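# Pull out and quarter-turn the right-side yellow rod

## Task

Take the yellow rod closest to the right arm, draw it outward until it stops, rotate it by 90 degrees so its player figures are horizontal, and finish with neither arm (nor any camera cable) in contact with the rod.

## Robot and tools

Robot: two 6-joint arms, left_arm and right_arm, each with a parallel two-finger gripper and a fisheye wrist camera (cam_left_wrist and cam_right_wrist, both 672x504). The fingers point along the gripper's +z axis and spread along its y axis. end_effector_position is the spot between the finger pads, roughly 1 cm short of the tips.

Frames: the scene frame sits at table-top height halfway between the arms, with +x reaching out over the table, +y toward left_arm and +z up. Calibrated bases in the scene frame: left_arm at (-0.028, +0.289, +0.027) m, right_arm at (-0.040, -0.349, +0.007) m, each turned only slightly about z. Hand positions, orientations and wrist camera poses are reported in that arm's own base frame and may be a few cm off, more when the arm is stretched.

Joint order, used in every row and every per-arm list: wrist pitch (joint4), shoulder (joint2), wrist yaw (joint5), wrist roll (joint6), elbow (joint3), waist (joint1). Stated ranges in rad: waist -2.618 to 3.054, shoulder 0.000 to 3.142, elbow 0.000 to 3.142, wrist pitch -1.571 to 1.571, wrist yaw -1.571 to 1.571, wrist roll -2.094 to 2.094. Real stops may differ by up to 0.059 rad.

A row is one flat list of 14 numbers, each in [-1, 1]: seven for left_arm (six joints in the order above, then opening) followed by seven for right_arm. Both arms always appear. The six joint numbers are offsets, not poses: they count from the Joint targets shown at the start of the action (not from the previous row), scaled so 1.0 equals 2.224 rad for waist, shoulder and elbow and 8.485 rad for the three wrist joints. Sending the same offset twice moves the joint twice. Opening is absolute: +1 fully open, -1 shut. A 0 in the opening slot is a real command (half closed), so resend the current value to leave a gripper alone; send 0 for all six joints to hold an arm.

execute_actions(actions, cameras): actions is a list of actions; each action is a list of up to 15 rows, one per 1/30 s step, and a shorter action repeats its last row to fill 15 steps (0.5 s). An empty list just reports state and images. An action is rejected for both arms if it pushes a joint more than 0.059 rad past its range; a malformed action or a failing first action voids the whole call. cameras picks which images return: omitted, null or ["all"] gives all, [] gives none, an unknown name voids the call.

move(target, speed, blend, opening_speed, blocking, cameras): target is either one 14-number row or a list of up to 15 rows; every row's joint offsets count from the same starting Joint targets, and the openings are absolute. All joints move together, so hands travel on curves with no obstacle avoidance. speed is the top rad/s of the joint with the farthest to go, 0.01 to 12.57 (default 0.5), one value or one per target. blend (rad) rounds corners between listed targets. opening_speed (at least 0.2 per second on the -1..+1 scale) ramps the grippers; use a low value when closing on something delicate. blocking=false returns after about 0.5 s while the move continues. The result adds a move: line such as done, off_target (resting more than 0.035 rad from target), moving, held or fault, plus limits=held if steps were withheld. Being done says nothing about contact.

wait(seconds 0 to 10) lets the scene run under the last commands. stop brakes a running move and needs room to do so. zoom_image(camera, region=[x0,y0,x1,y1] in image pixels, at most 504x504) enlarges part of the latest image of cam_left_wrist or cam_right_wrist. read_manual(section="licences") only returns licence text. finished_scene(scene, 1 to 3) ends the scene irreversibly; call it only once the rod is fully out, turned and released.

Results: Joint positions (rad) and Joint velocities (rad/s) per arm in the joint order, then the finger-pad gap in m (0.094 when fully open); Joint targets, from which your next offsets count; Tool commands; grip_measured on the opening scale (reads a bit wide when empty, narrower than a squeezed part); Joint torques (positive toward larger angles, with offsets and noise; numbers 2, 5 and 6 wrap at ±28 N m); step readings for execute_actions calls. "joint sent to its limit" means a joint was clamped at its end; "joint command not followed" means the clearance check altered targets. "within noise" means an arm is essentially still.

Motion limits: each joint's target may lead its measured angle by at most 0.339 rad (big joints) or 2.2 rad (wrist joints), and targets putting the hand over 200 mm from its current position are scaled back, so large motions take several actions. Very small turns may not start.

Avoid: hard or fast impacts with the table or rod, slams, pushing hard into things (a target far beyond the contact presses harder, and faster moves hit harder), any contact between the two arms including one gripper closing on the other's fingers, and dropping or releasing parts while they move. To stop pushing, command targets back past the measured positions. Holding loads, staying stretched or straining against an obstacle heats motors: MOTOR HOT appears at 75 °C, an OVER-TEMPERATURE FAULT at 90 °C folds and disables that arm, and at 100 °C it goes limp. Remember that a camera cable resting on the rod counts as touching it.

Each tool is called after "Call:" by a JSON object that holds its "name" and its "arguments", one argument or row to a line.

## Session

Call:
{"name": "execute_actions", "arguments": {
  "actions": []
}}

Scene clock: 0.00 s.
left_arm: end_effector_position=(+0.4007, +0.0076, +0.1253) grip_measured=+1.000 end_effector_quat_wxyz=(+0.625, -0.028, +0.778, +0.057) | right_arm: end_effector_position=(+0.3999, -0.0295, +0.1148) grip_measured=+1.000 end_effector_quat_wxyz=(+0.608, +0.063, +0.791, -0.024)
Joint names: [wrist pitch, shoulder, wrist yaw, wrist roll, elbow, waist]
Joint positions: left_arm=[0.966 1.539 -0.191 0.014 0.356 -0.068 0.094] | right_arm=[0.914 1.54 0.071 0.059 0.363 -0.045 0.094]
Joint velocities: within noise
Joint torques (N m): no reading
Heat: left arm: 47 °C; right arm: 43 °C.
Joint targets: left_arm=[0.959 1.536 -0.192 0.014 0.359 -0.068] | right_arm=[0.904 1.537 0.071 0.060 0.366 -0.045]
Tool commands: left_gripper/opening=+1.0 right_gripper/opening=+1.0

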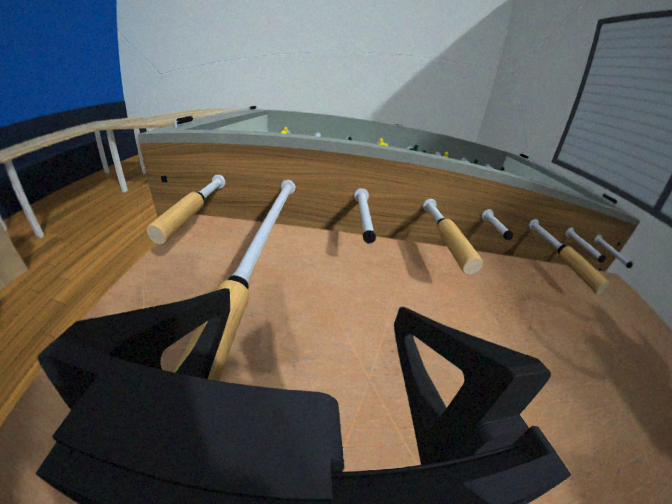

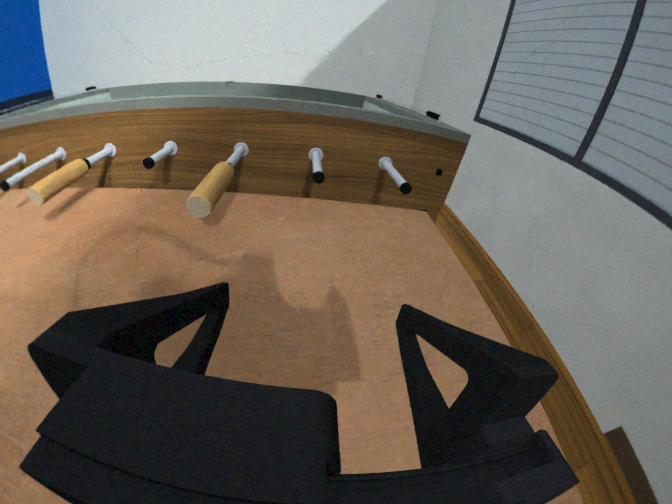

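Call:
{"name": "zoom_image", "arguments": {
  "camera": "cam_left_wrist",
  "region": [130, 80, 400, 260]
}}

Call:
{"name": "zoom_image", "arguments": {
  "camera": "cam_left_wrist",
  "region": [370, 110, 640, 310]
}}

Call:
{"name": "zoom_image", "arguments": {
  "camera": "cam_right_wrist",
  "region": [170, 70, 470, 230]
}}

Scaled by 1.867 from the camera's 672x504 image, which has a finer 960x720 frame.

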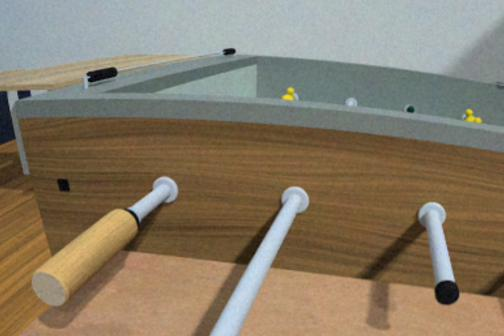

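Scaled by 1.867 from the camera's 672x504 image, which has a finer 960x720 frame.

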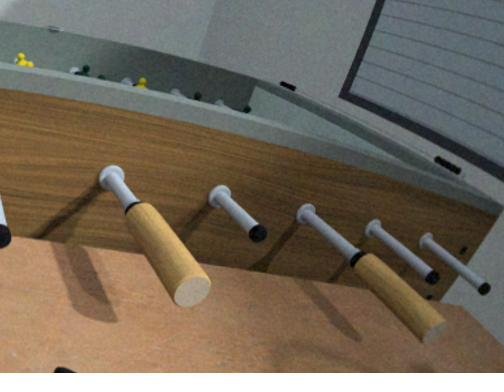

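Scaled by 1.680 from the camera's 672x504 image, which has a finer 960x720 frame.

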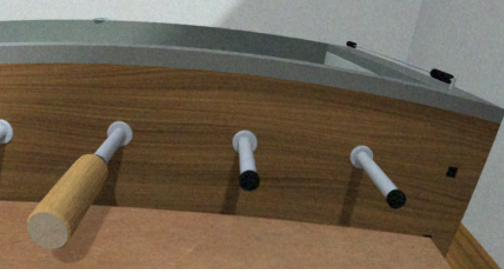

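Call:
{"name": "move", "arguments": {
  "target": [0,0,0,0,0,0,1,-0.2291,0.0638,-0.0084,-0.0071,0.787,0.03,1],
  "speed": 1.2
}}

Scene clock: 68.97 s.
left_arm: end_effector_position=(+0.4007, +0.0076, +0.1253) grip_measured=+1.000 end_effector_quat_wxyz=(+0.625, -0.028, +0.778, +0.057) | right_arm: end_effector_position=(+0.4493, +0.0053, +0.3994) grip_measured=+1.000 end_effector_quat_wxyz=(+0.470, +0.000, +0.883, +0.000)
Joint names: [wrist pitch, shoulder, wrist yaw, wrist roll, elbow, waist]
Joint positions: left_arm=[0.966 1.539 -0.191 0.014 0.356 -0.068 0.094] | right_arm=[-1.024 1.668 0.01 0.007 2.099 0.014 0.094]
Joint velocities: within noise
Joint torques (N m): left_arm=[1.83 -6.35 -0.05 0 5.3 -0.09] | right_arm=[1.4 -5.39 -0.06 -0.08 7.46 0.75]
Heat: left arm: 46 °C; right arm: 43 °C.
Joint targets: left_arm=[0.959 1.536 -0.192 0.014 0.359 -0.068] | right_arm=[-1.040 1.679 0.000 0.000 2.116 0.022]
move: done
camera_calibration:
cam_right_wrist: T_world_to_cam=[[0.0599205, -0.982746, 0.174987, -0.100918], [-0.836479, -0.145096, -0.52844, 0.620227], [0.544713, -0.114709, -0.830741, 0.20548], [0, 0, 0, 1]] pos_world=[0.412926, 0.0143865, 0.516113]

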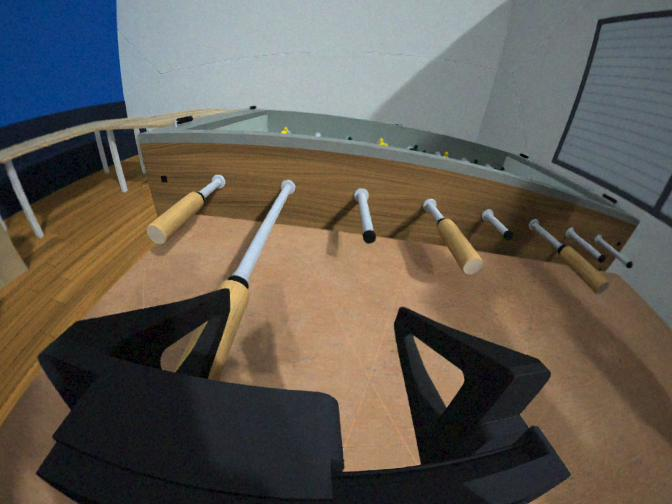

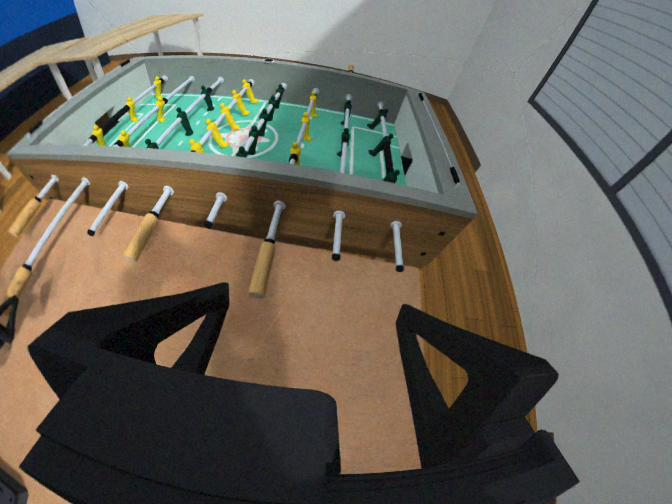

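Call:
{"name": "zoom_image", "arguments": {
  "camera": "cam_right_wrist",
  "region": [200, 60, 440, 220]
}}

Call:
{"name": "zoom_image", "arguments": {
  "camera": "cam_right_wrist",
  "region": [230, 70, 350, 180]
}}

Scaled by 2.100 from the camera's 672x504 image, which has a finer 960x720 frame.

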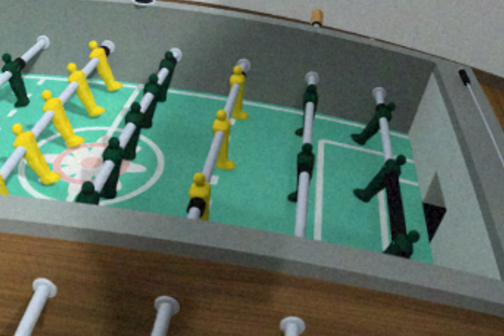

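Scaled by 4.200 from the camera's 672x504 image, which has a finer 960x720 frame.

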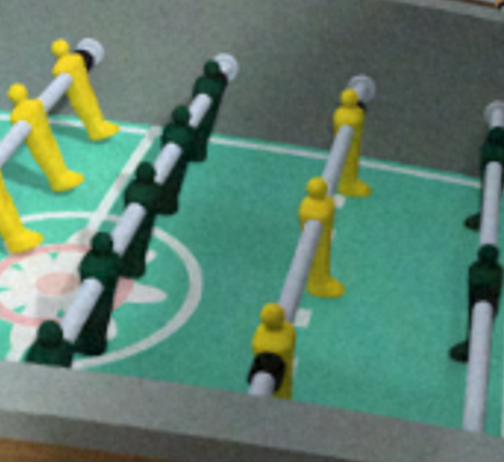

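Call:
{"name": "move", "arguments": {
  "target": [
    [0,0,0,0,0,0,1,0.2376,0.0944,0.0392,0,-0.5409,0.1256,1],
    [0,0,0,0,0,0,1,0.2906,0.2968,0.0392,0,-0.5409,0.1256,1]
  ],
  "speed": 1.0
}}

Scene clock: 124.13 s.
left_arm: end_effector_position=(+0.4007, +0.0076, +0.1253) grip_measured=+1.000 end_effector_quat_wxyz=(+0.625, -0.028, +0.778, +0.057) | right_arm: end_effector_position=(+0.5324, +0.1026, +0.0774) grip_measured=+1.000 end_effector_quat_wxyz=(+0.706, +0.013, +0.708, -0.013)
Joint names: [wrist pitch, shoulder, wrist yaw, wrist roll, elbow, waist]
Joint positions: left_arm=[0.966 1.539 -0.191 0.014 0.356 -0.068 0.094] | right_arm=[1.405 2.329 0.332 0.001 0.921 0.296 0.094]
Joint velocities: within noise
Joint torques (N m): left_arm=[1.84 -6.37 -0.06 0.02 5.35 -0.06] | right_arm=[1.9 -8.68 0.04 -0.01 3.55 0.49]
Heat: left arm: 45 °C; right arm: 44 °C.
Joint targets: left_arm=[0.959 1.536 -0.192 0.014 0.359 -0.068] | right_arm=[1.426 2.339 0.332 0.000 0.913 0.301]
move: done
camera_calibration:
cam_right_wrist: T_world_to_cam=[[-0.0840815, -0.980441, 0.177948, 0.122353], [-0.406623, -0.129276, -0.904403, 0.332379], [0.909719, -0.148401, -0.3878, -0.321358], [0, 0, 0, 1]] pos_world=[0.437786, 0.115238, 0.15421]

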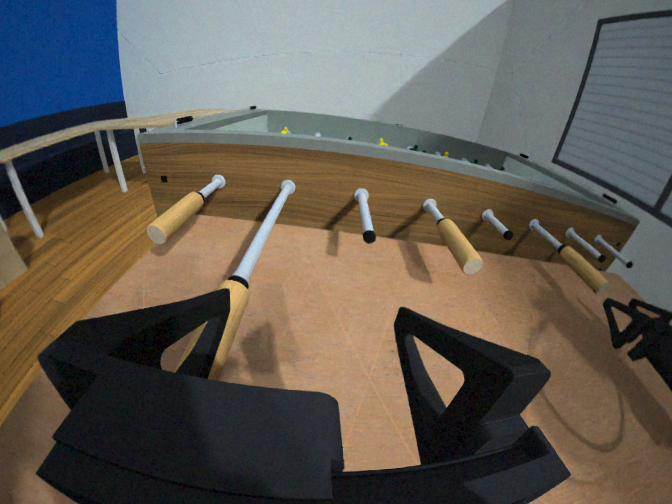

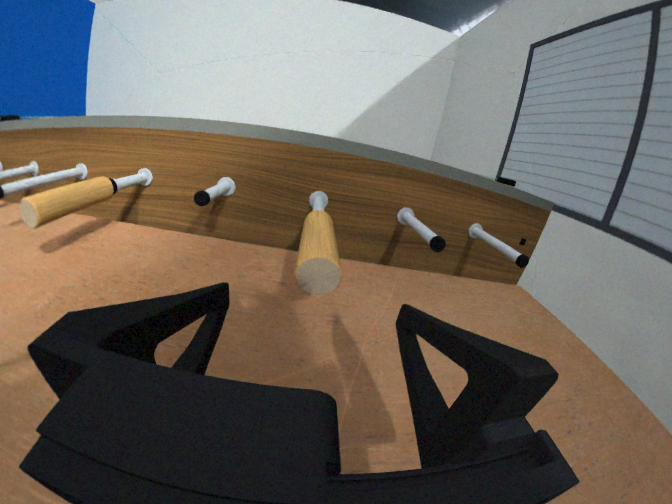

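Call:
{"name": "move", "arguments": {
  "target": [0,0,0,0,0,0,1,-0.0298,0.0794,-0.0075,0,0.1932,-0.0290,1],
  "speed": 0.4
}}

Scene clock: 142.00 s.
left_arm: end_effector_position=(+0.4007, +0.0076, +0.1253) grip_measured=+1.000 end_effector_quat_wxyz=(+0.625, -0.028, +0.778, +0.057) | right_arm: end_effector_position=(+0.6158, +0.1028, +0.0824) grip_measured=+1.000 end_effector_quat_wxyz=(+0.714, +0.017, +0.700, -0.012)
Joint names: [wrist pitch, shoulder, wrist yaw, wrist roll, elbow, waist]
Joint positions: left_arm=[0.966 1.539 -0.191 0.014 0.356 -0.068 0.094] | right_arm=[1.189 2.488 0.285 0.001 1.321 0.244 0.094]
Joint velocities: within noise
Joint torques (N m): left_arm=[1.83 -6.37 -0.05 0.01 5.34 0.01] | right_arm=[1.5 -9.4 -0.16 -0.01 7.01 -0.64]
Heat: left arm: 45 °C; right arm: 45 °C.
Joint targets: left_arm=[0.959 1.536 -0.192 0.014 0.359 -0.068] | right_arm=[1.173 2.516 0.269 0.000 1.343 0.237]
move: done
camera_calibration:
cam_right_wrist: T_world_to_cam=[[-0.0926722, -0.98109, 0.169924, 0.134585], [-0.385686, -0.121965, -0.914533, 0.358024], [0.917964, -0.150289, -0.36709, -0.401735], [0, 0, 0, 1]] pos_world=[0.519335, 0.11533, 0.157083]

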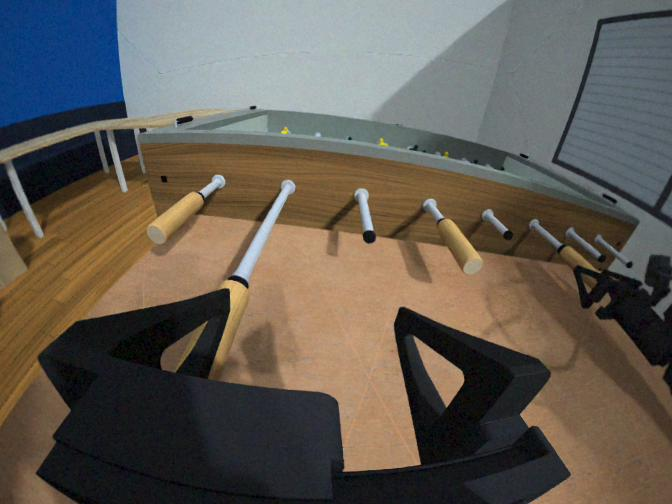

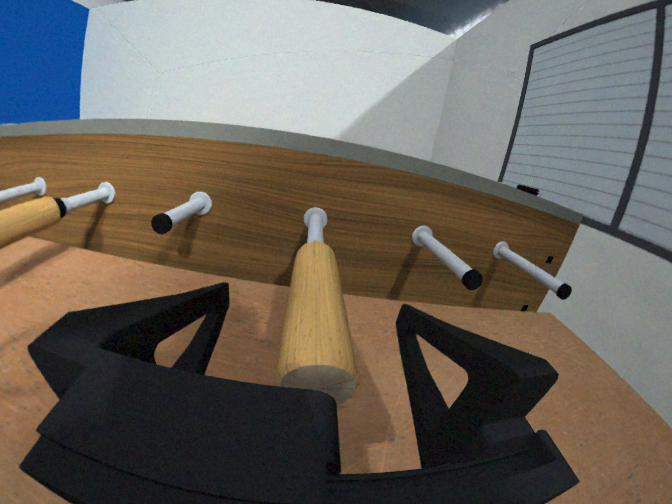

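Call:
{"name": "move", "arguments": {
  "target": [0,0,0,0,0,0,1,0,0.0125,0,0,0,0,1],
  "speed": 0.3,
  "cameras": ["cam_right_wrist"]
}}

Scene clock: 152.20 s.
left_arm: end_effector_position=(+0.4007, +0.0076, +0.1253) grip_measured=+1.000 end_effector_quat_wxyz=(+0.625, -0.028, +0.778, +0.057) | right_arm: end_effector_position=(+0.6144, +0.1025, +0.0625) grip_measured=+1.000 end_effector_quat_wxyz=(+0.702, +0.013, +0.712, -0.015)
Joint names: [wrist pitch, shoulder, wrist yaw, wrist roll, elbow, waist]
Joint positions: left_arm=[0.966 1.539 -0.191 0.014 0.356 -0.068 0.094] | right_arm=[1.184 2.52 0.284 0.001 1.321 0.244 0.094]
Joint velocities: within noise
Joint torques (N m): left_arm=[1.83 -6.37 -0.05 0.01 5.33 -0.08] | right_arm=[1.62 -9.63 -0.12 -0.01 6.84 -0.62]
Heat: left arm: 45 °C; right arm: 44 °C.
Joint targets: left_arm=[0.959 1.536 -0.192 0.014 0.359 -0.068] | right_arm=[1.173 2.544 0.269 0.000 1.343 0.237]
move: done
camera_calibration:
cam_right_wrist: T_world_to_cam=[[-0.0862839, -0.979629, 0.181332, 0.132752], [-0.416842, -0.129815, -0.899662, 0.35836], [0.904875, -0.153213, -0.39715, -0.397606], [0, 0, 0, 1]] pos_world=[0.520617, 0.11565, 0.140421]
Images, in order (width x height): cam_right_wrist 672x504.

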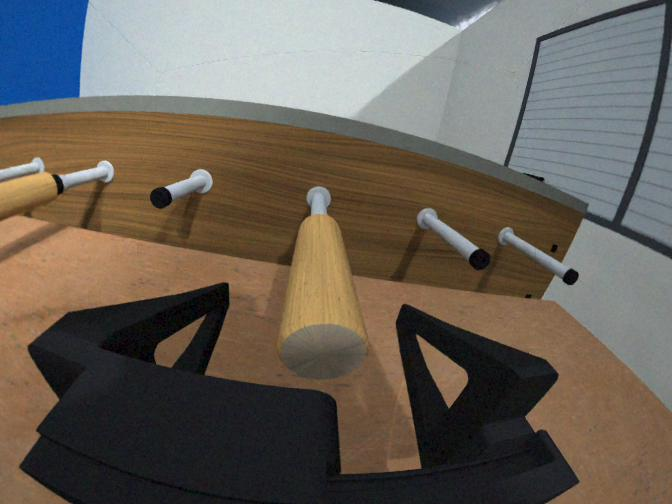

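Call:
{"name": "move", "arguments": {
  "target": [0,0,0,0,0,0,1,0,-0.026,0,0,0,0,1],
  "speed": 0.3,
  "cameras": ["cam_right_wrist"]
}}

Scene clock: 164.67 s.
left_arm: end_effector_position=(+0.4007, +0.0076, +0.1253) grip_measured=+1.000 end_effector_quat_wxyz=(+0.625, -0.028, +0.778, +0.057) | right_arm: end_effector_position=(+0.6147, +0.1026, +0.0663) grip_measured=+1.000 end_effector_quat_wxyz=(+0.704, +0.014, +0.710, -0.014)
Joint names: [wrist pitch, shoulder, wrist yaw, wrist roll, elbow, waist]
Joint positions: left_arm=[0.966 1.539 -0.191 0.014 0.356 -0.068 0.094] | right_arm=[1.184 2.513 0.284 0.001 1.321 0.244 0.094]
Joint velocities: within noise
Joint torques (N m): left_arm=[1.84 -6.34 -0.04 0.02 5.38 -0.08] | right_arm=[1.62 -13.75 -0.12 -0.01 6.9 -0.62]
Heat: left arm: 45 °C; right arm: 44 °C.
Joint targets: left_arm=[0.959 1.536 -0.192 0.014 0.359 -0.068] | right_arm=[1.173 2.486 0.269 0.000 1.343 0.237]
move: done
camera_calibration:
cam_right_wrist: T_world_to_cam=[[-0.0869969, -0.979927, 0.17937, 0.132829], [-0.411433, -0.128637, -0.902316, 0.358705], [0.907278, -0.152298, -0.391984, -0.398294], [0, 0, 0, 1]] pos_world=[0.520502, 0.115646, 0.143715]
Images, in order (width x height): cam_right_wrist 672x504.

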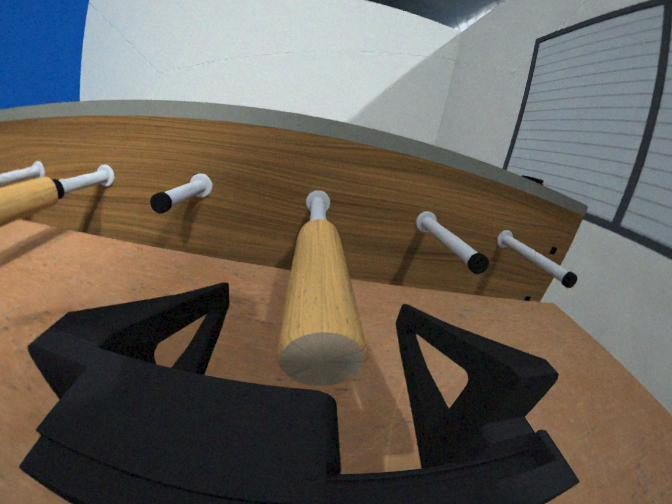

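Call:
{"name": "move", "arguments": {
  "target": [0,0,0,0,0,0,1,0,-0.005,0,0,0,0,1],
  "speed": 0.3,
  "cameras": ["cam_right_wrist"]
}}

Scene clock: 176.93 s.
left_arm: end_effector_position=(+0.4007, +0.0076, +0.1253) grip_measured=+1.000 end_effector_quat_wxyz=(+0.625, -0.028, +0.778, +0.057) | right_arm: end_effector_position=(+0.6153, +0.1028, +0.0735) grip_measured=+1.000 end_effector_quat_wxyz=(+0.708, +0.015, +0.706, -0.013)
Joint names: [wrist pitch, shoulder, wrist yaw, wrist roll, elbow, waist]
Joint positions: left_arm=[0.966 1.539 -0.191 0.014 0.356 -0.068 0.094] | right_arm=[1.184 2.501 0.284 0.001 1.321 0.244 0.094]
Joint velocities: within noise
Joint torques (N m): left_arm=[1.83 -6.34 -0.05 0.02 5.33 -0.06] | right_arm=[1.61 -13.74 -0.13 -0.01 6.94 -0.62]
Heat: left arm: 44 °C; right arm: 45 °C.
Joint targets: left_arm=[0.959 1.536 -0.192 0.014 0.359 -0.068] | right_arm=[1.173 2.475 0.269 0.000 1.343 0.237]
move: done
camera_calibration:
cam_right_wrist: T_world_to_cam=[[-0.0890805, -0.980427, 0.175581, 0.13333], [-0.401092, -0.126046, -0.907324, 0.35903], [0.911696, -0.151249, -0.382013, -0.399578], [0, 0, 0, 1]] pos_world=[0.520175, 0.115539, 0.149702]
Images, in order (width x height): cam_right_wrist 672x504.

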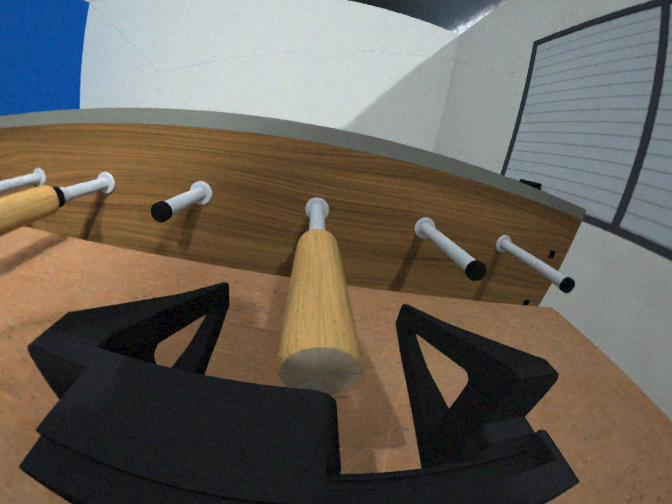

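Call:
{"name": "move", "arguments": {
  "target": [0,0,0,0,0,0,1,0,0,0,0,0,0,-0.7],
  "opening_speed": 1.0,
  "cameras": ["cam_right_wrist"]
}}

Scene clock: 184.77 s.
left_arm: end_effector_position=(+0.4007, +0.0076, +0.1253) grip_measured=+1.000 end_effector_quat_wxyz=(+0.625, -0.028, +0.778, +0.057) | right_arm: end_effector_position=(+0.6153, +0.1033, +0.0735) grip_measured=-0.310 end_effector_quat_wxyz=(+0.708, +0.014, +0.706, -0.012)
Joint names: [wrist pitch, shoulder, wrist yaw, wrist roll, elbow, waist]
Joint positions: left_arm=[0.966 1.539 -0.191 0.014 0.356 -0.068 0.094] | right_arm=[1.184 2.501 0.281 0.001 1.321 0.244 0.032]
Joint velocities: within noise
Joint torques (N m): left_arm=[1.83 -6.37 -0.04 0.01 5.34 -0.02] | right_arm=[1.62 -13.71 -0.1 -0.01 6.95 -0.64]
Heat: left arm: 44 °C; right arm: 45 °C.
Joint targets: left_arm=[0.959 1.536 -0.192 0.014 0.359 -0.068] | right_arm=[1.173 2.475 0.269 0.000 1.343 0.237]
move: done
camera_calibration:
cam_right_wrist: T_world_to_cam=[[-0.0860868, -0.980691, 0.175597, 0.132091], [-0.400732, -0.127281, -0.907311, 0.359019], [0.912142, -0.148475, -0.382037, -0.40008], [0, 0, 0, 1]] pos_world=[0.520171, 0.115835, 0.149702]
Images, in order (width x height): cam_right_wrist 672x504.

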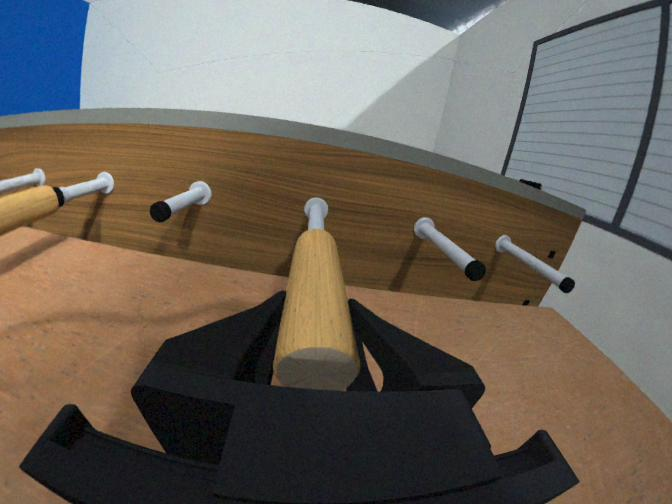

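Call:
{"name": "move", "arguments": {
  "target": [0,0,0,0,0,0,1,0,0,0,0.1855,0,0,-0.7],
  "speed": 0.8,
  "cameras": ["cam_right_wrist"]
}}

Scene clock: 194.60 s.
left_arm: end_effector_position=(+0.4007, +0.0076, +0.1253) grip_measured=+1.000 end_effector_quat_wxyz=(+0.625, -0.028, +0.778, +0.057) | right_arm: end_effector_position=(+0.6156, +0.1050, +0.0739) grip_measured=-0.310 end_effector_quat_wxyz=(+0.510, +0.502, +0.496, +0.492)
Joint names: [wrist pitch, shoulder, wrist yaw, wrist roll, elbow, waist]
Joint positions: left_arm=[0.966 1.539 -0.191 0.014 0.356 -0.068 0.094] | right_arm=[1.184 2.5 0.266 1.559 1.321 0.243 0.032]
Joint velocities: within noise
Joint torques (N m): left_arm=[1.83 -6.32 -0.05 0.01 5.31 -0.12] | right_arm=[1.62 -13.65 0.06 0.16 6.97 -0.49]
Heat: left arm: 44 °C; right arm: 46 °C.
Joint targets: left_arm=[0.959 1.536 -0.192 0.014 0.359 -0.068] | right_arm=[1.173 2.475 0.269 1.574 1.343 0.237]
move: done
camera_calibration:
cam_right_wrist: T_world_to_cam=[[-0.0495741, -0.187856, -0.980945, 0.113488], [-0.376383, 0.913258, -0.155872, 0.180061], [0.925137, 0.361484, -0.11598, -0.480983], [0, 0, 0, 1]] pos_world=[0.518373, 0.0307447, 0.0836073]
Images, in order (width x height): cam_right_wrist 672x504.

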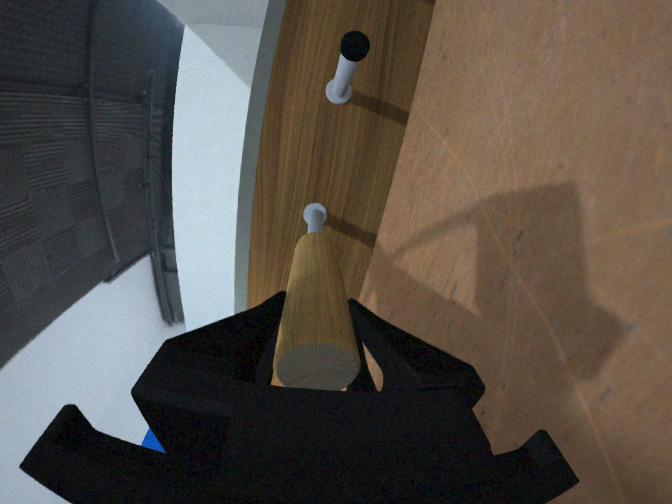

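Call:
{"name": "move", "arguments": {
  "target": [
    [0,0,0,0,0,0,1,0,0,0,0,0,0,0.45],
    [0,0,0,0,0,0,1,0.0298,-0.0612,0.0074,0,-0.1933,0.0290,0.45],
    [0,0,0,0,0,0,1,0.0298,-0.0612,0.0074,-0.1855,-0.1933,0.0290,0.45]
  ],
  "speed": [0.5,0.5,1.5],
  "opening_speed": 1.5,
  "cameras": ["cam_right_wrist"]
}}

Scene clock: 221.40 s.
left_arm: end_effector_position=(+0.4007, +0.0076, +0.1253) grip_measured=+1.000 end_effector_quat_wxyz=(+0.625, -0.028, +0.778, +0.057) | right_arm: end_effector_position=(+0.5335, +0.1034, +0.0679) grip_measured=+0.448 end_effector_quat_wxyz=(+0.701, +0.012, +0.713, -0.013)
Joint names: [wrist pitch, shoulder, wrist yaw, wrist roll, elbow, waist]
Joint positions: left_arm=[0.966 1.539 -0.191 0.014 0.356 -0.068 0.094] | right_arm=[1.404 2.353 0.331 0.004 0.93 0.296 0.068]
Joint velocities: within noise
Joint torques (N m): left_arm=[1.84 -6.37 -0.05 0 5.35 -0.06] | right_arm=[1.92 -10.76 0.05 -0.05 2.78 0.47]
Heat: left arm: 44 °C; right arm: 49 °C.
Joint targets: left_arm=[0.959 1.536 -0.192 0.014 0.359 -0.068] | right_arm=[1.426 2.339 0.331 0.000 0.913 0.301]
move: done
camera_calibration:
cam_right_wrist: T_world_to_cam=[[-0.0800236, -0.980276, 0.180706, 0.122451], [-0.419804, -0.131282, -0.89807, 0.331134], [0.90408, -0.147728, -0.401018, -0.321996], [0, 0, 0, 1]] pos_world=[0.43992, 0.11594, 0.146128]
Images, in order (width x height): cam_right_wrist 672x504.

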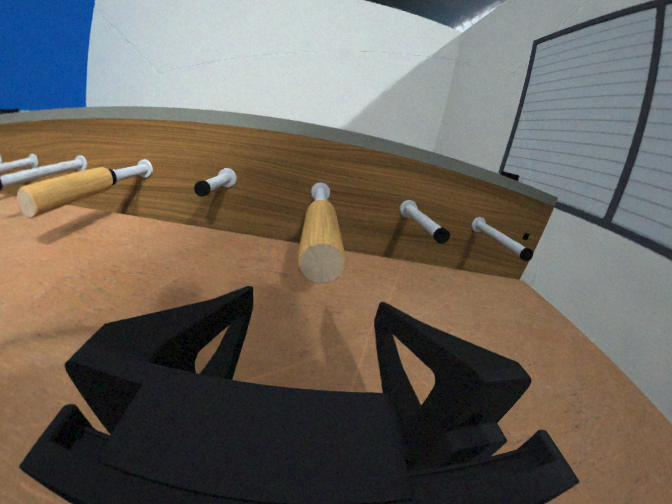

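Call:
{"name": "move", "arguments": {
  "target": [
    [0,0,0,0,0,0,1,-0.053,-0.2023,0,0,0,0,1],
    [0,0,0,0,0,0,1,-0.2392,-0.085,-0.0191,0.0203,0.4681,-0.0424,1]
  ],
  "speed": 1.0,
  "opening_speed": 2,
  "cameras": ["cam_right_wrist"]
}}

Scene clock: 247.10 s.
left_arm: end_effector_position=(+0.4007, +0.0076, +0.1253) grip_measured=+1.000 end_effector_quat_wxyz=(+0.625, -0.028, +0.778, +0.057) | right_arm: end_effector_position=(+0.5768, +0.0943, +0.1768) grip_measured=+0.998 end_effector_quat_wxyz=(+0.386, +0.009, +0.923, -0.010)
Joint names: [wrist pitch, shoulder, wrist yaw, wrist roll, elbow, waist]
Joint positions: left_arm=[0.966 1.539 -0.191 0.014 0.356 -0.068 0.094] | right_arm=[-0.592 2.128 0.178 0.16 1.925 0.214 0.094]
Joint velocities: within noise
Joint torques (N m): left_arm=[1.82 -6.35 -0.04 0 5.37 -0.06] | right_arm=[1.33 -9.35 0.03 0.13 9.48 -0.62]
Heat: left arm: 44 °C; right arm: 48 °C.
Joint targets: left_arm=[0.959 1.536 -0.192 0.014 0.359 -0.068] | right_arm=[-0.604 2.150 0.169 0.172 1.954 0.207]
move: done
camera_calibration:
cam_right_wrist: T_world_to_cam=[[0.066387, -0.982566, 0.173656, 0.0144157], [-0.923255, -0.126494, -0.362766, 0.641345], [0.378408, -0.136245, -0.915557, 0.0742401], [0, 0, 0, 1]] pos_world=[0.563075, 0.105405, 0.298126]
Images, in order (width x height): cam_right_wrist 672x504.

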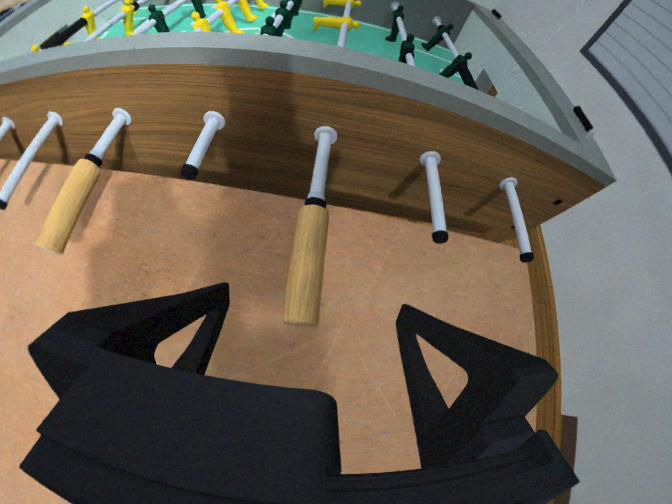

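Call:
{"name": "move", "arguments": {
  "target": [0,0,0,0,0,0,1,0.029,0.117,0,0,0,0,1],
  "speed": 0.4,
  "cameras": ["cam_right_wrist"]
}}

Scene clock: 255.70 s.
left_arm: end_effector_position=(+0.4007, +0.0076, +0.1253) grip_measured=+1.000 end_effector_quat_wxyz=(+0.625, -0.028, +0.778, +0.057) | right_arm: end_effector_position=(+0.6180, +0.1034, +0.0610) grip_measured=+0.998 end_effector_quat_wxyz=(+0.370, +0.007, +0.929, -0.014)
Joint names: [wrist pitch, shoulder, wrist yaw, wrist roll, elbow, waist]
Joint positions: left_arm=[0.966 1.539 -0.191 0.014 0.356 -0.068 0.094] | right_arm=[-0.367 2.396 0.177 0.16 1.934 0.214 0.094]
Joint velocities: within noise
Joint torques (N m): left_arm=[1.85 -6.39 -0.05 0 5.33 -0.02] | right_arm=[1.37 -11.59 0.04 0.13 8.64 -0.62]
Heat: left arm: 44 °C; right arm: 47 °C.
Joint targets: left_arm=[0.959 1.536 -0.192 0.014 0.359 -0.068] | right_arm=[-0.358 2.410 0.169 0.172 1.954 0.207]
move: done
camera_calibration:
cam_right_wrist: T_world_to_cam=[[0.0728591, -0.981345, 0.177914, 0.0363616], [-0.935001, -0.129289, -0.330239, 0.644033], [0.34708, -0.142289, -0.926978, -0.0254829], [0, 0, 0, 1]] pos_world=[0.608367, 0.115324, 0.182593]
Images, in order (width x height): cam_right_wrist 672x504.

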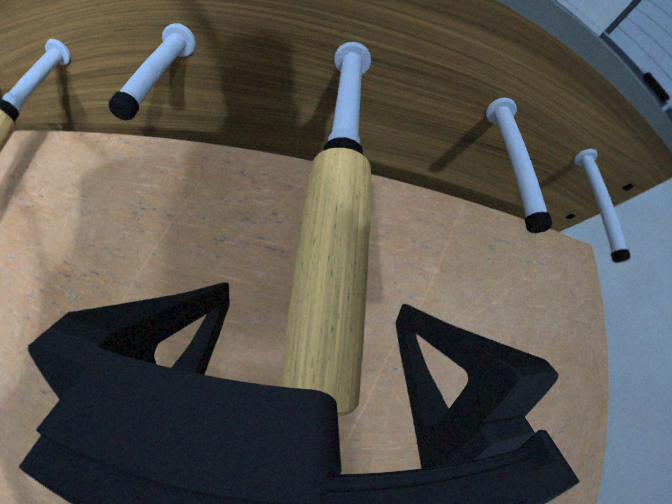

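Call:
{"name": "move", "arguments": {
  "target": [0,0,0,0,0,0,1,0,-0.0235,0,0,0,0,1],
  "speed": 0.4,
  "cameras": []
}}

Call:
{"name": "move", "arguments": {
  "target": [0,0,0,0,0,0,1,0,0,0,0,0,0,-0.5],
  "opening_speed": 1.2,
  "cameras": ["cam_right_wrist"]
}}

Scene clock: 262.27 s.
left_arm: end_effector_position=(+0.4007, +0.0076, +0.1253) grip_measured=+1.000 end_effector_quat_wxyz=(+0.625, -0.028, +0.778, +0.057) | right_arm: end_effector_position=(+0.6188, +0.1036, +0.0657) grip_measured=+0.998 end_effector_quat_wxyz=(+0.374, +0.007, +0.927, -0.013)
Joint names: [wrist pitch, shoulder, wrist yaw, wrist roll, elbow, waist]
Joint positions: left_arm=[0.966 1.539 -0.191 0.014 0.356 -0.068 0.094] | right_arm=[-0.365 2.389 0.177 0.16 1.934 0.214 0.094]
Joint velocities: within noise
Joint torques (N m): left_arm=[1.84 -6.35 -0.04 0.01 5.33 -0.03] | right_arm=[1.43 -15.28 0.04 0.13 8.65 -0.64]
Heat: left arm: 43 °C; right arm: 47 °C.
Joint targets: left_arm=[0.959 1.536 -0.192 0.014 0.359 -0.068] | right_arm=[-0.358 2.358 0.169 0.172 1.954 0.207]
move: done
No camera images: "cameras" was empty.

Scene clock: 263.73 s.
left_arm: end_effector_position=(+0.4007, +0.0076, +0.1253) grip_measured=+1.000 end_effector_quat_wxyz=(+0.625, -0.028, +0.778, +0.057) | right_arm: end_effector_position=(+0.6189, +0.1025, +0.0656) grip_measured=-0.314 end_effector_quat_wxyz=(+0.374, +0.008, +0.927, -0.013)
Joint names: [wrist pitch, shoulder, wrist yaw, wrist roll, elbow, waist]
Joint positions: left_arm=[0.966 1.539 -0.191 0.014 0.356 -0.068 0.094] | right_arm=[-0.366 2.389 0.176 0.161 1.934 0.212 0.032]
Joint velocities: within noise
Joint torques (N m): left_arm=[1.83 -6.38 -0.05 0 5.35 -0.1] | right_arm=[1.43 -15.19 0.05 0.13 8.64 -0.46]
Heat: left arm: 43 °C; right arm: 47 °C.
Joint targets: left_arm=[0.959 1.536 -0.192 0.014 0.359 -0.068] | right_arm=[-0.358 2.358 0.169 0.172 1.954 0.207]
move: done
camera_calibration:
cam_right_wrist: T_world_to_cam=[[0.0694702, -0.981904, 0.176177, 0.0368153], [-0.932411, -0.126697, -0.338464, 0.644955], [0.354661, -0.140756, -0.924339, -0.0266199], [0, 0, 0, 1]] pos_world=[0.608246, 0.114116, 0.187202]
Images, in order (width x height): cam_right_wrist 672x504.

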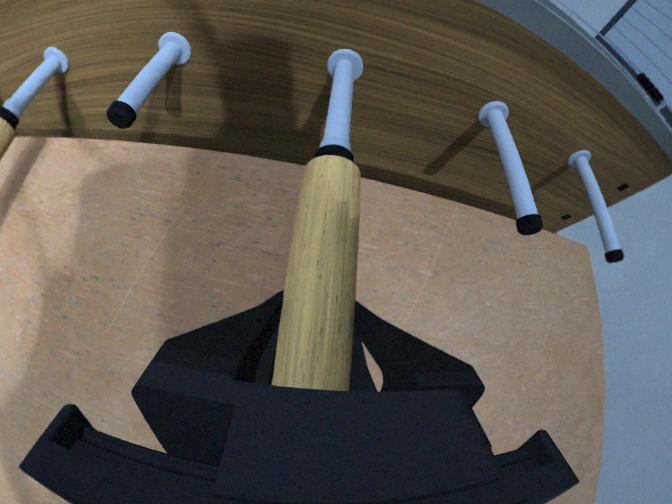

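Call:
{"name": "move", "arguments": {
  "target": [
    [0,0,0,0,0,0,1,0.0268,-0.1075,0.0038,0.0027,-0.2147,0.0207,-0.5],
    [0,0,0,0,0,0,1,0.0396,-0.1956,0.0075,0.0062,-0.3516,0.04,-0.5]
  ],
  "speed": 0.35,
  "blend": 0.05,
  "cameras": ["cam_right_wrist"]
}}

Scene clock: 305.43 s.
left_arm: end_effector_position=(+0.4007, +0.0076, +0.1253) grip_measured=+1.000 end_effector_quat_wxyz=(+0.625, -0.028, +0.778, +0.057) | right_arm: end_effector_position=(+0.4961, +0.1039, +0.0617) grip_measured=-0.314 end_effector_quat_wxyz=(+0.385, +0.009, +0.923, -0.013)
Joint names: [wrist pitch, shoulder, wrist yaw, wrist roll, elbow, waist]
Joint positions: left_arm=[0.966 1.539 -0.191 0.014 0.356 -0.068 0.094] | right_arm=[-0.046 1.952 0.231 0.211 1.19 0.285 0.032]
Joint velocities: within noise
Joint torques (N m): left_arm=[1.84 -6.39 -0.04 0 5.33 -0.05] | right_arm=[1.59 -11.32 0.17 0.15 5.19 1.02]
Heat: left arm: 43 °C; right arm: 51 °C.
Joint targets: left_arm=[0.959 1.536 -0.192 0.014 0.359 -0.068] | right_arm=[-0.022 1.923 0.233 0.225 1.172 0.296]
move: done
camera_calibration:
cam_right_wrist: T_world_to_cam=[[0.0647807, -0.98198, 0.177537, 0.0495804], [-0.924264, -0.126117, -0.36032, 0.526535], [0.376217, -0.140749, -0.915778, 0.00229385], [0, 0, 0, 1]] pos_world=[0.482583, 0.115415, 0.183019]
Images, in order (width x height): cam_right_wrist 672x504.

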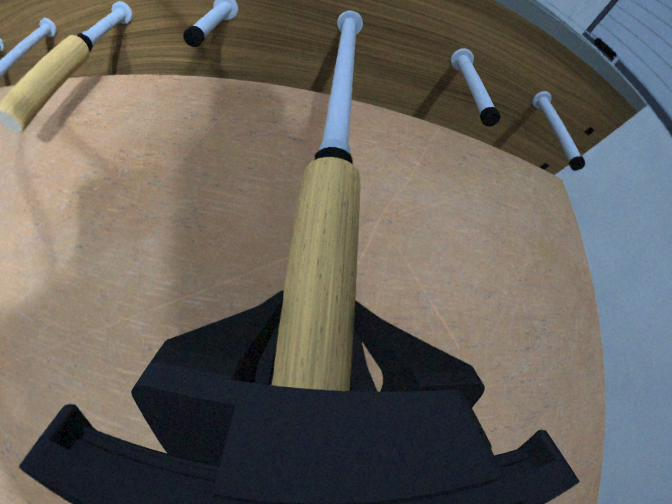

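Call:
{"name": "move", "arguments": {
  "target": [
    [0,0,0,0,0,0,1,0.0085,-0.0854,0.0053,0.0047,-0.1178,0.0265,-0.5],
    [0,0,0,0,0,0,1,0.0124,-0.1745,0.0128,0.0115,-0.2217,0.065,-0.5]
  ],
  "speed": 0.35,
  "blend": 0.05,
  "cameras": ["cam_right_wrist"]
}}

Scene clock: 312.77 s.
left_arm: end_effector_position=(+0.4007, +0.0076, +0.1253) grip_measured=+1.000 end_effector_quat_wxyz=(+0.625, -0.028, +0.778, +0.057) | right_arm: end_effector_position=(+0.4705, +0.1035, +0.0792) grip_measured=-0.314 end_effector_quat_wxyz=(+0.493, +0.042, +0.869, +0.023)
Joint names: [wrist pitch, shoulder, wrist yaw, wrist roll, elbow, waist]
Joint positions: left_arm=[0.966 1.539 -0.191 0.014 0.356 -0.068 0.094] | right_arm=[0.398 1.82 0.27 0.26 0.86 0.313 0.032]
Joint velocities: within noise
Joint torques (N m): left_arm=[1.84 -6.37 -0.04 0.02 5.34 -0.06] | right_arm=[-1.17 25.22 0.92 0.67 -7.51 11.4]
Heat: left arm: 43 °C; right arm: 51 °C.
Joint targets: left_arm=[0.959 1.536 -0.192 0.014 0.359 -0.068] | right_arm=[0.083 1.534 0.342 0.322 0.679 0.440]
move: off_target (right_arm); right_arm: the wrist pitch is farthest, 0.315 rad from its target
camera_calibration:
cam_right_wrist: T_world_to_cam=[[-0.000913921, -0.99516, 0.0982661, 0.0863431], [-0.812263, -0.056579, -0.580541, 0.46669], [0.583291, -0.0803485, -0.808279, -0.0843099], [0, 0, 0, 1]] pos_world=[0.428331, 0.105556, 0.194302]
Images, in order (width x height): cam_right_wrist 672x504.

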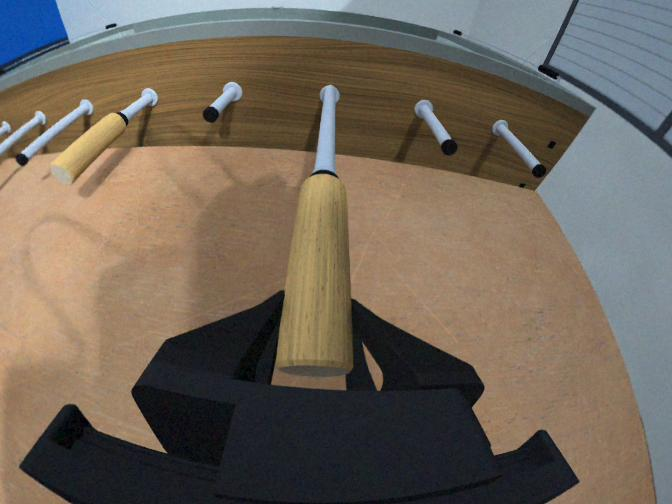

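Call:
{"name": "move", "arguments": {
  "target": [0,0,0,0,0,0,1,0.0371,0.12,-0.0085,-0.0073,0.0814,-0.0571,-0.5],
  "speed": 0.6,
  "cameras": ["cam_right_wrist"]
}}

Call:
{"name": "move", "arguments": {
  "target": [
    [0,0,0,0,0,0,1,0,0,0,0,0,0,1],
    [0,0,0,0,0,0,1,-0.04,-0.22,0,0,0,0,1]
  ],
  "speed": 0.7,
  "opening_speed": 1.5,
  "cameras": ["cam_right_wrist"]
}}

Scene clock: 321.47 s.
left_arm: end_effector_position=(+0.4007, +0.0076, +0.1253) grip_measured=+1.000 end_effector_quat_wxyz=(+0.625, -0.028, +0.778, +0.057) | right_arm: end_effector_position=(+0.4766, +0.1035, +0.0745) grip_measured=-0.314 end_effector_quat_wxyz=(+0.493, +0.042, +0.868, +0.030)
Joint names: [wrist pitch, shoulder, wrist yaw, wrist roll, elbow, waist]
Joint positions: left_arm=[0.966 1.539 -0.191 0.014 0.356 -0.068 0.094] | right_arm=[0.421 1.85 0.247 0.259 0.872 0.301 0.032]
Joint velocities: within noise
Joint torques (N m): left_arm=[1.84 -6.39 -0.04 0 5.31 -0.09] | right_arm=[1.39 -11.77 0.36 0.01 5.09 1.11]
Heat: left arm: 43 °C; right arm: 58 °C.
Joint targets: left_arm=[0.959 1.536 -0.192 0.014 0.359 -0.068] | right_arm=[0.398 1.801 0.269 0.260 0.860 0.313]
move: off_target (right_arm); right_arm: the shoulder is farthest, 0.049 rad from its target
camera_calibration:
cam_right_wrist: T_world_to_cam=[[0.00657348, -0.996281, 0.0859112, 0.0842982], [-0.810757, -0.0555999, -0.582737, 0.468255], [0.585346, -0.0658225, -0.808107, -0.0941869], [0, 0, 0, 1]] pos_world=[0.434219, 0.10382, 0.189514]
Images, in order (width x height): cam_right_wrist 672x504.

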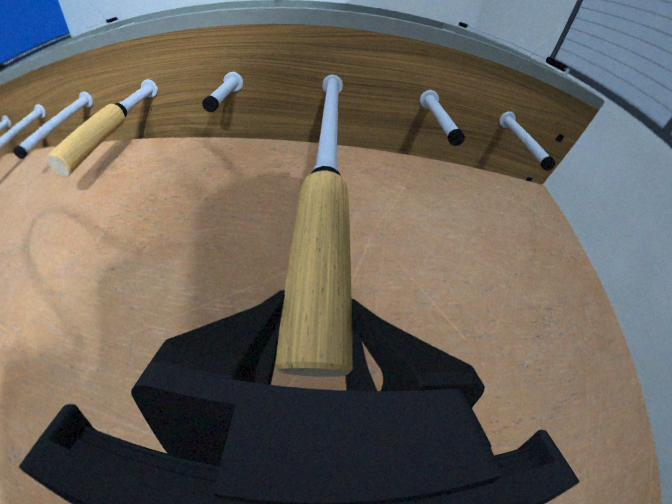

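Scene clock: 324.23 s.
left_arm: end_effector_position=(+0.4007, +0.0076, +0.1253) grip_measured=+1.000 end_effector_quat_wxyz=(+0.625, -0.028, +0.778, +0.057) | right_arm: end_effector_position=(+0.4196, +0.0853, +0.2323) grip_measured=+0.998 end_effector_quat_wxyz=(+0.565, +0.054, +0.822, +0.051)
Joint names: [wrist pitch, shoulder, wrist yaw, wrist roll, elbow, waist]
Joint positions: left_arm=[0.966 1.539 -0.191 0.014 0.356 -0.068 0.094] | right_arm=[0.069 1.317 0.265 0.259 0.869 0.307 0.094]
Joint velocities: within noise
Joint torques (N m): left_arm=[1.85 -6.37 -0.04 0.01 5.35 -0.05] | right_arm=[1.54 -4.79 0.15 0.01 6.79 0.57]
Heat: left arm: 43 °C; right arm: 56 °C.
Joint targets: left_arm=[0.959 1.536 -0.192 0.014 0.359 -0.068] | right_arm=[0.059 1.312 0.269 0.260 0.860 0.313]
move: done
camera_calibration:
cam_right_wrist: T_world_to_cam=[[-0.0141659, -0.999102, 0.0399365, 0.0725766], [-0.699802, -0.0186218, -0.714094, 0.493857], [0.714196, -0.0380634, -0.69891, -0.0162371], [0, 0, 0, 1]] pos_world=[0.358227, 0.0810899, 0.338414]
Images, in order (width x height): cam_right_wrist 672x504.

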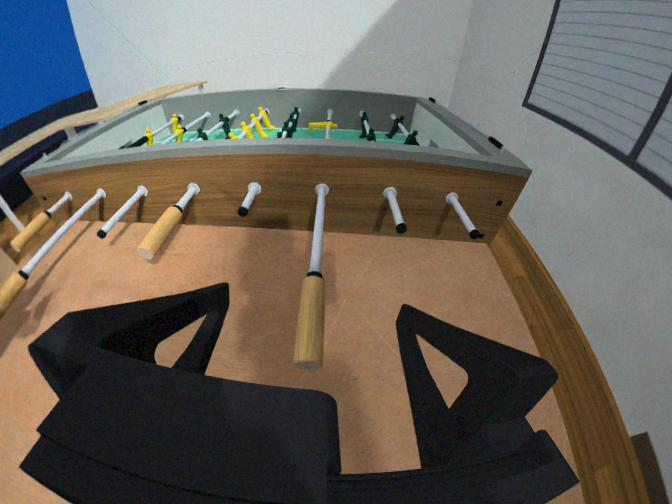

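Call:
{"name": "zoom_image", "arguments": {
  "camera": "cam_right_wrist",
  "region": [220, 80, 440, 200]
}}

Scaled by 2.291 from the camera's 672x504 image, which has a finer 960x720 frame.

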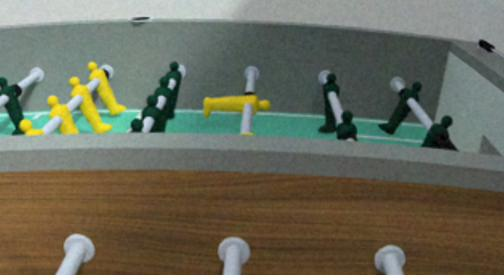

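Call:
{"name": "finished_scene", "arguments": {
  "scene": 1
}}

The scene is finished: the task was done.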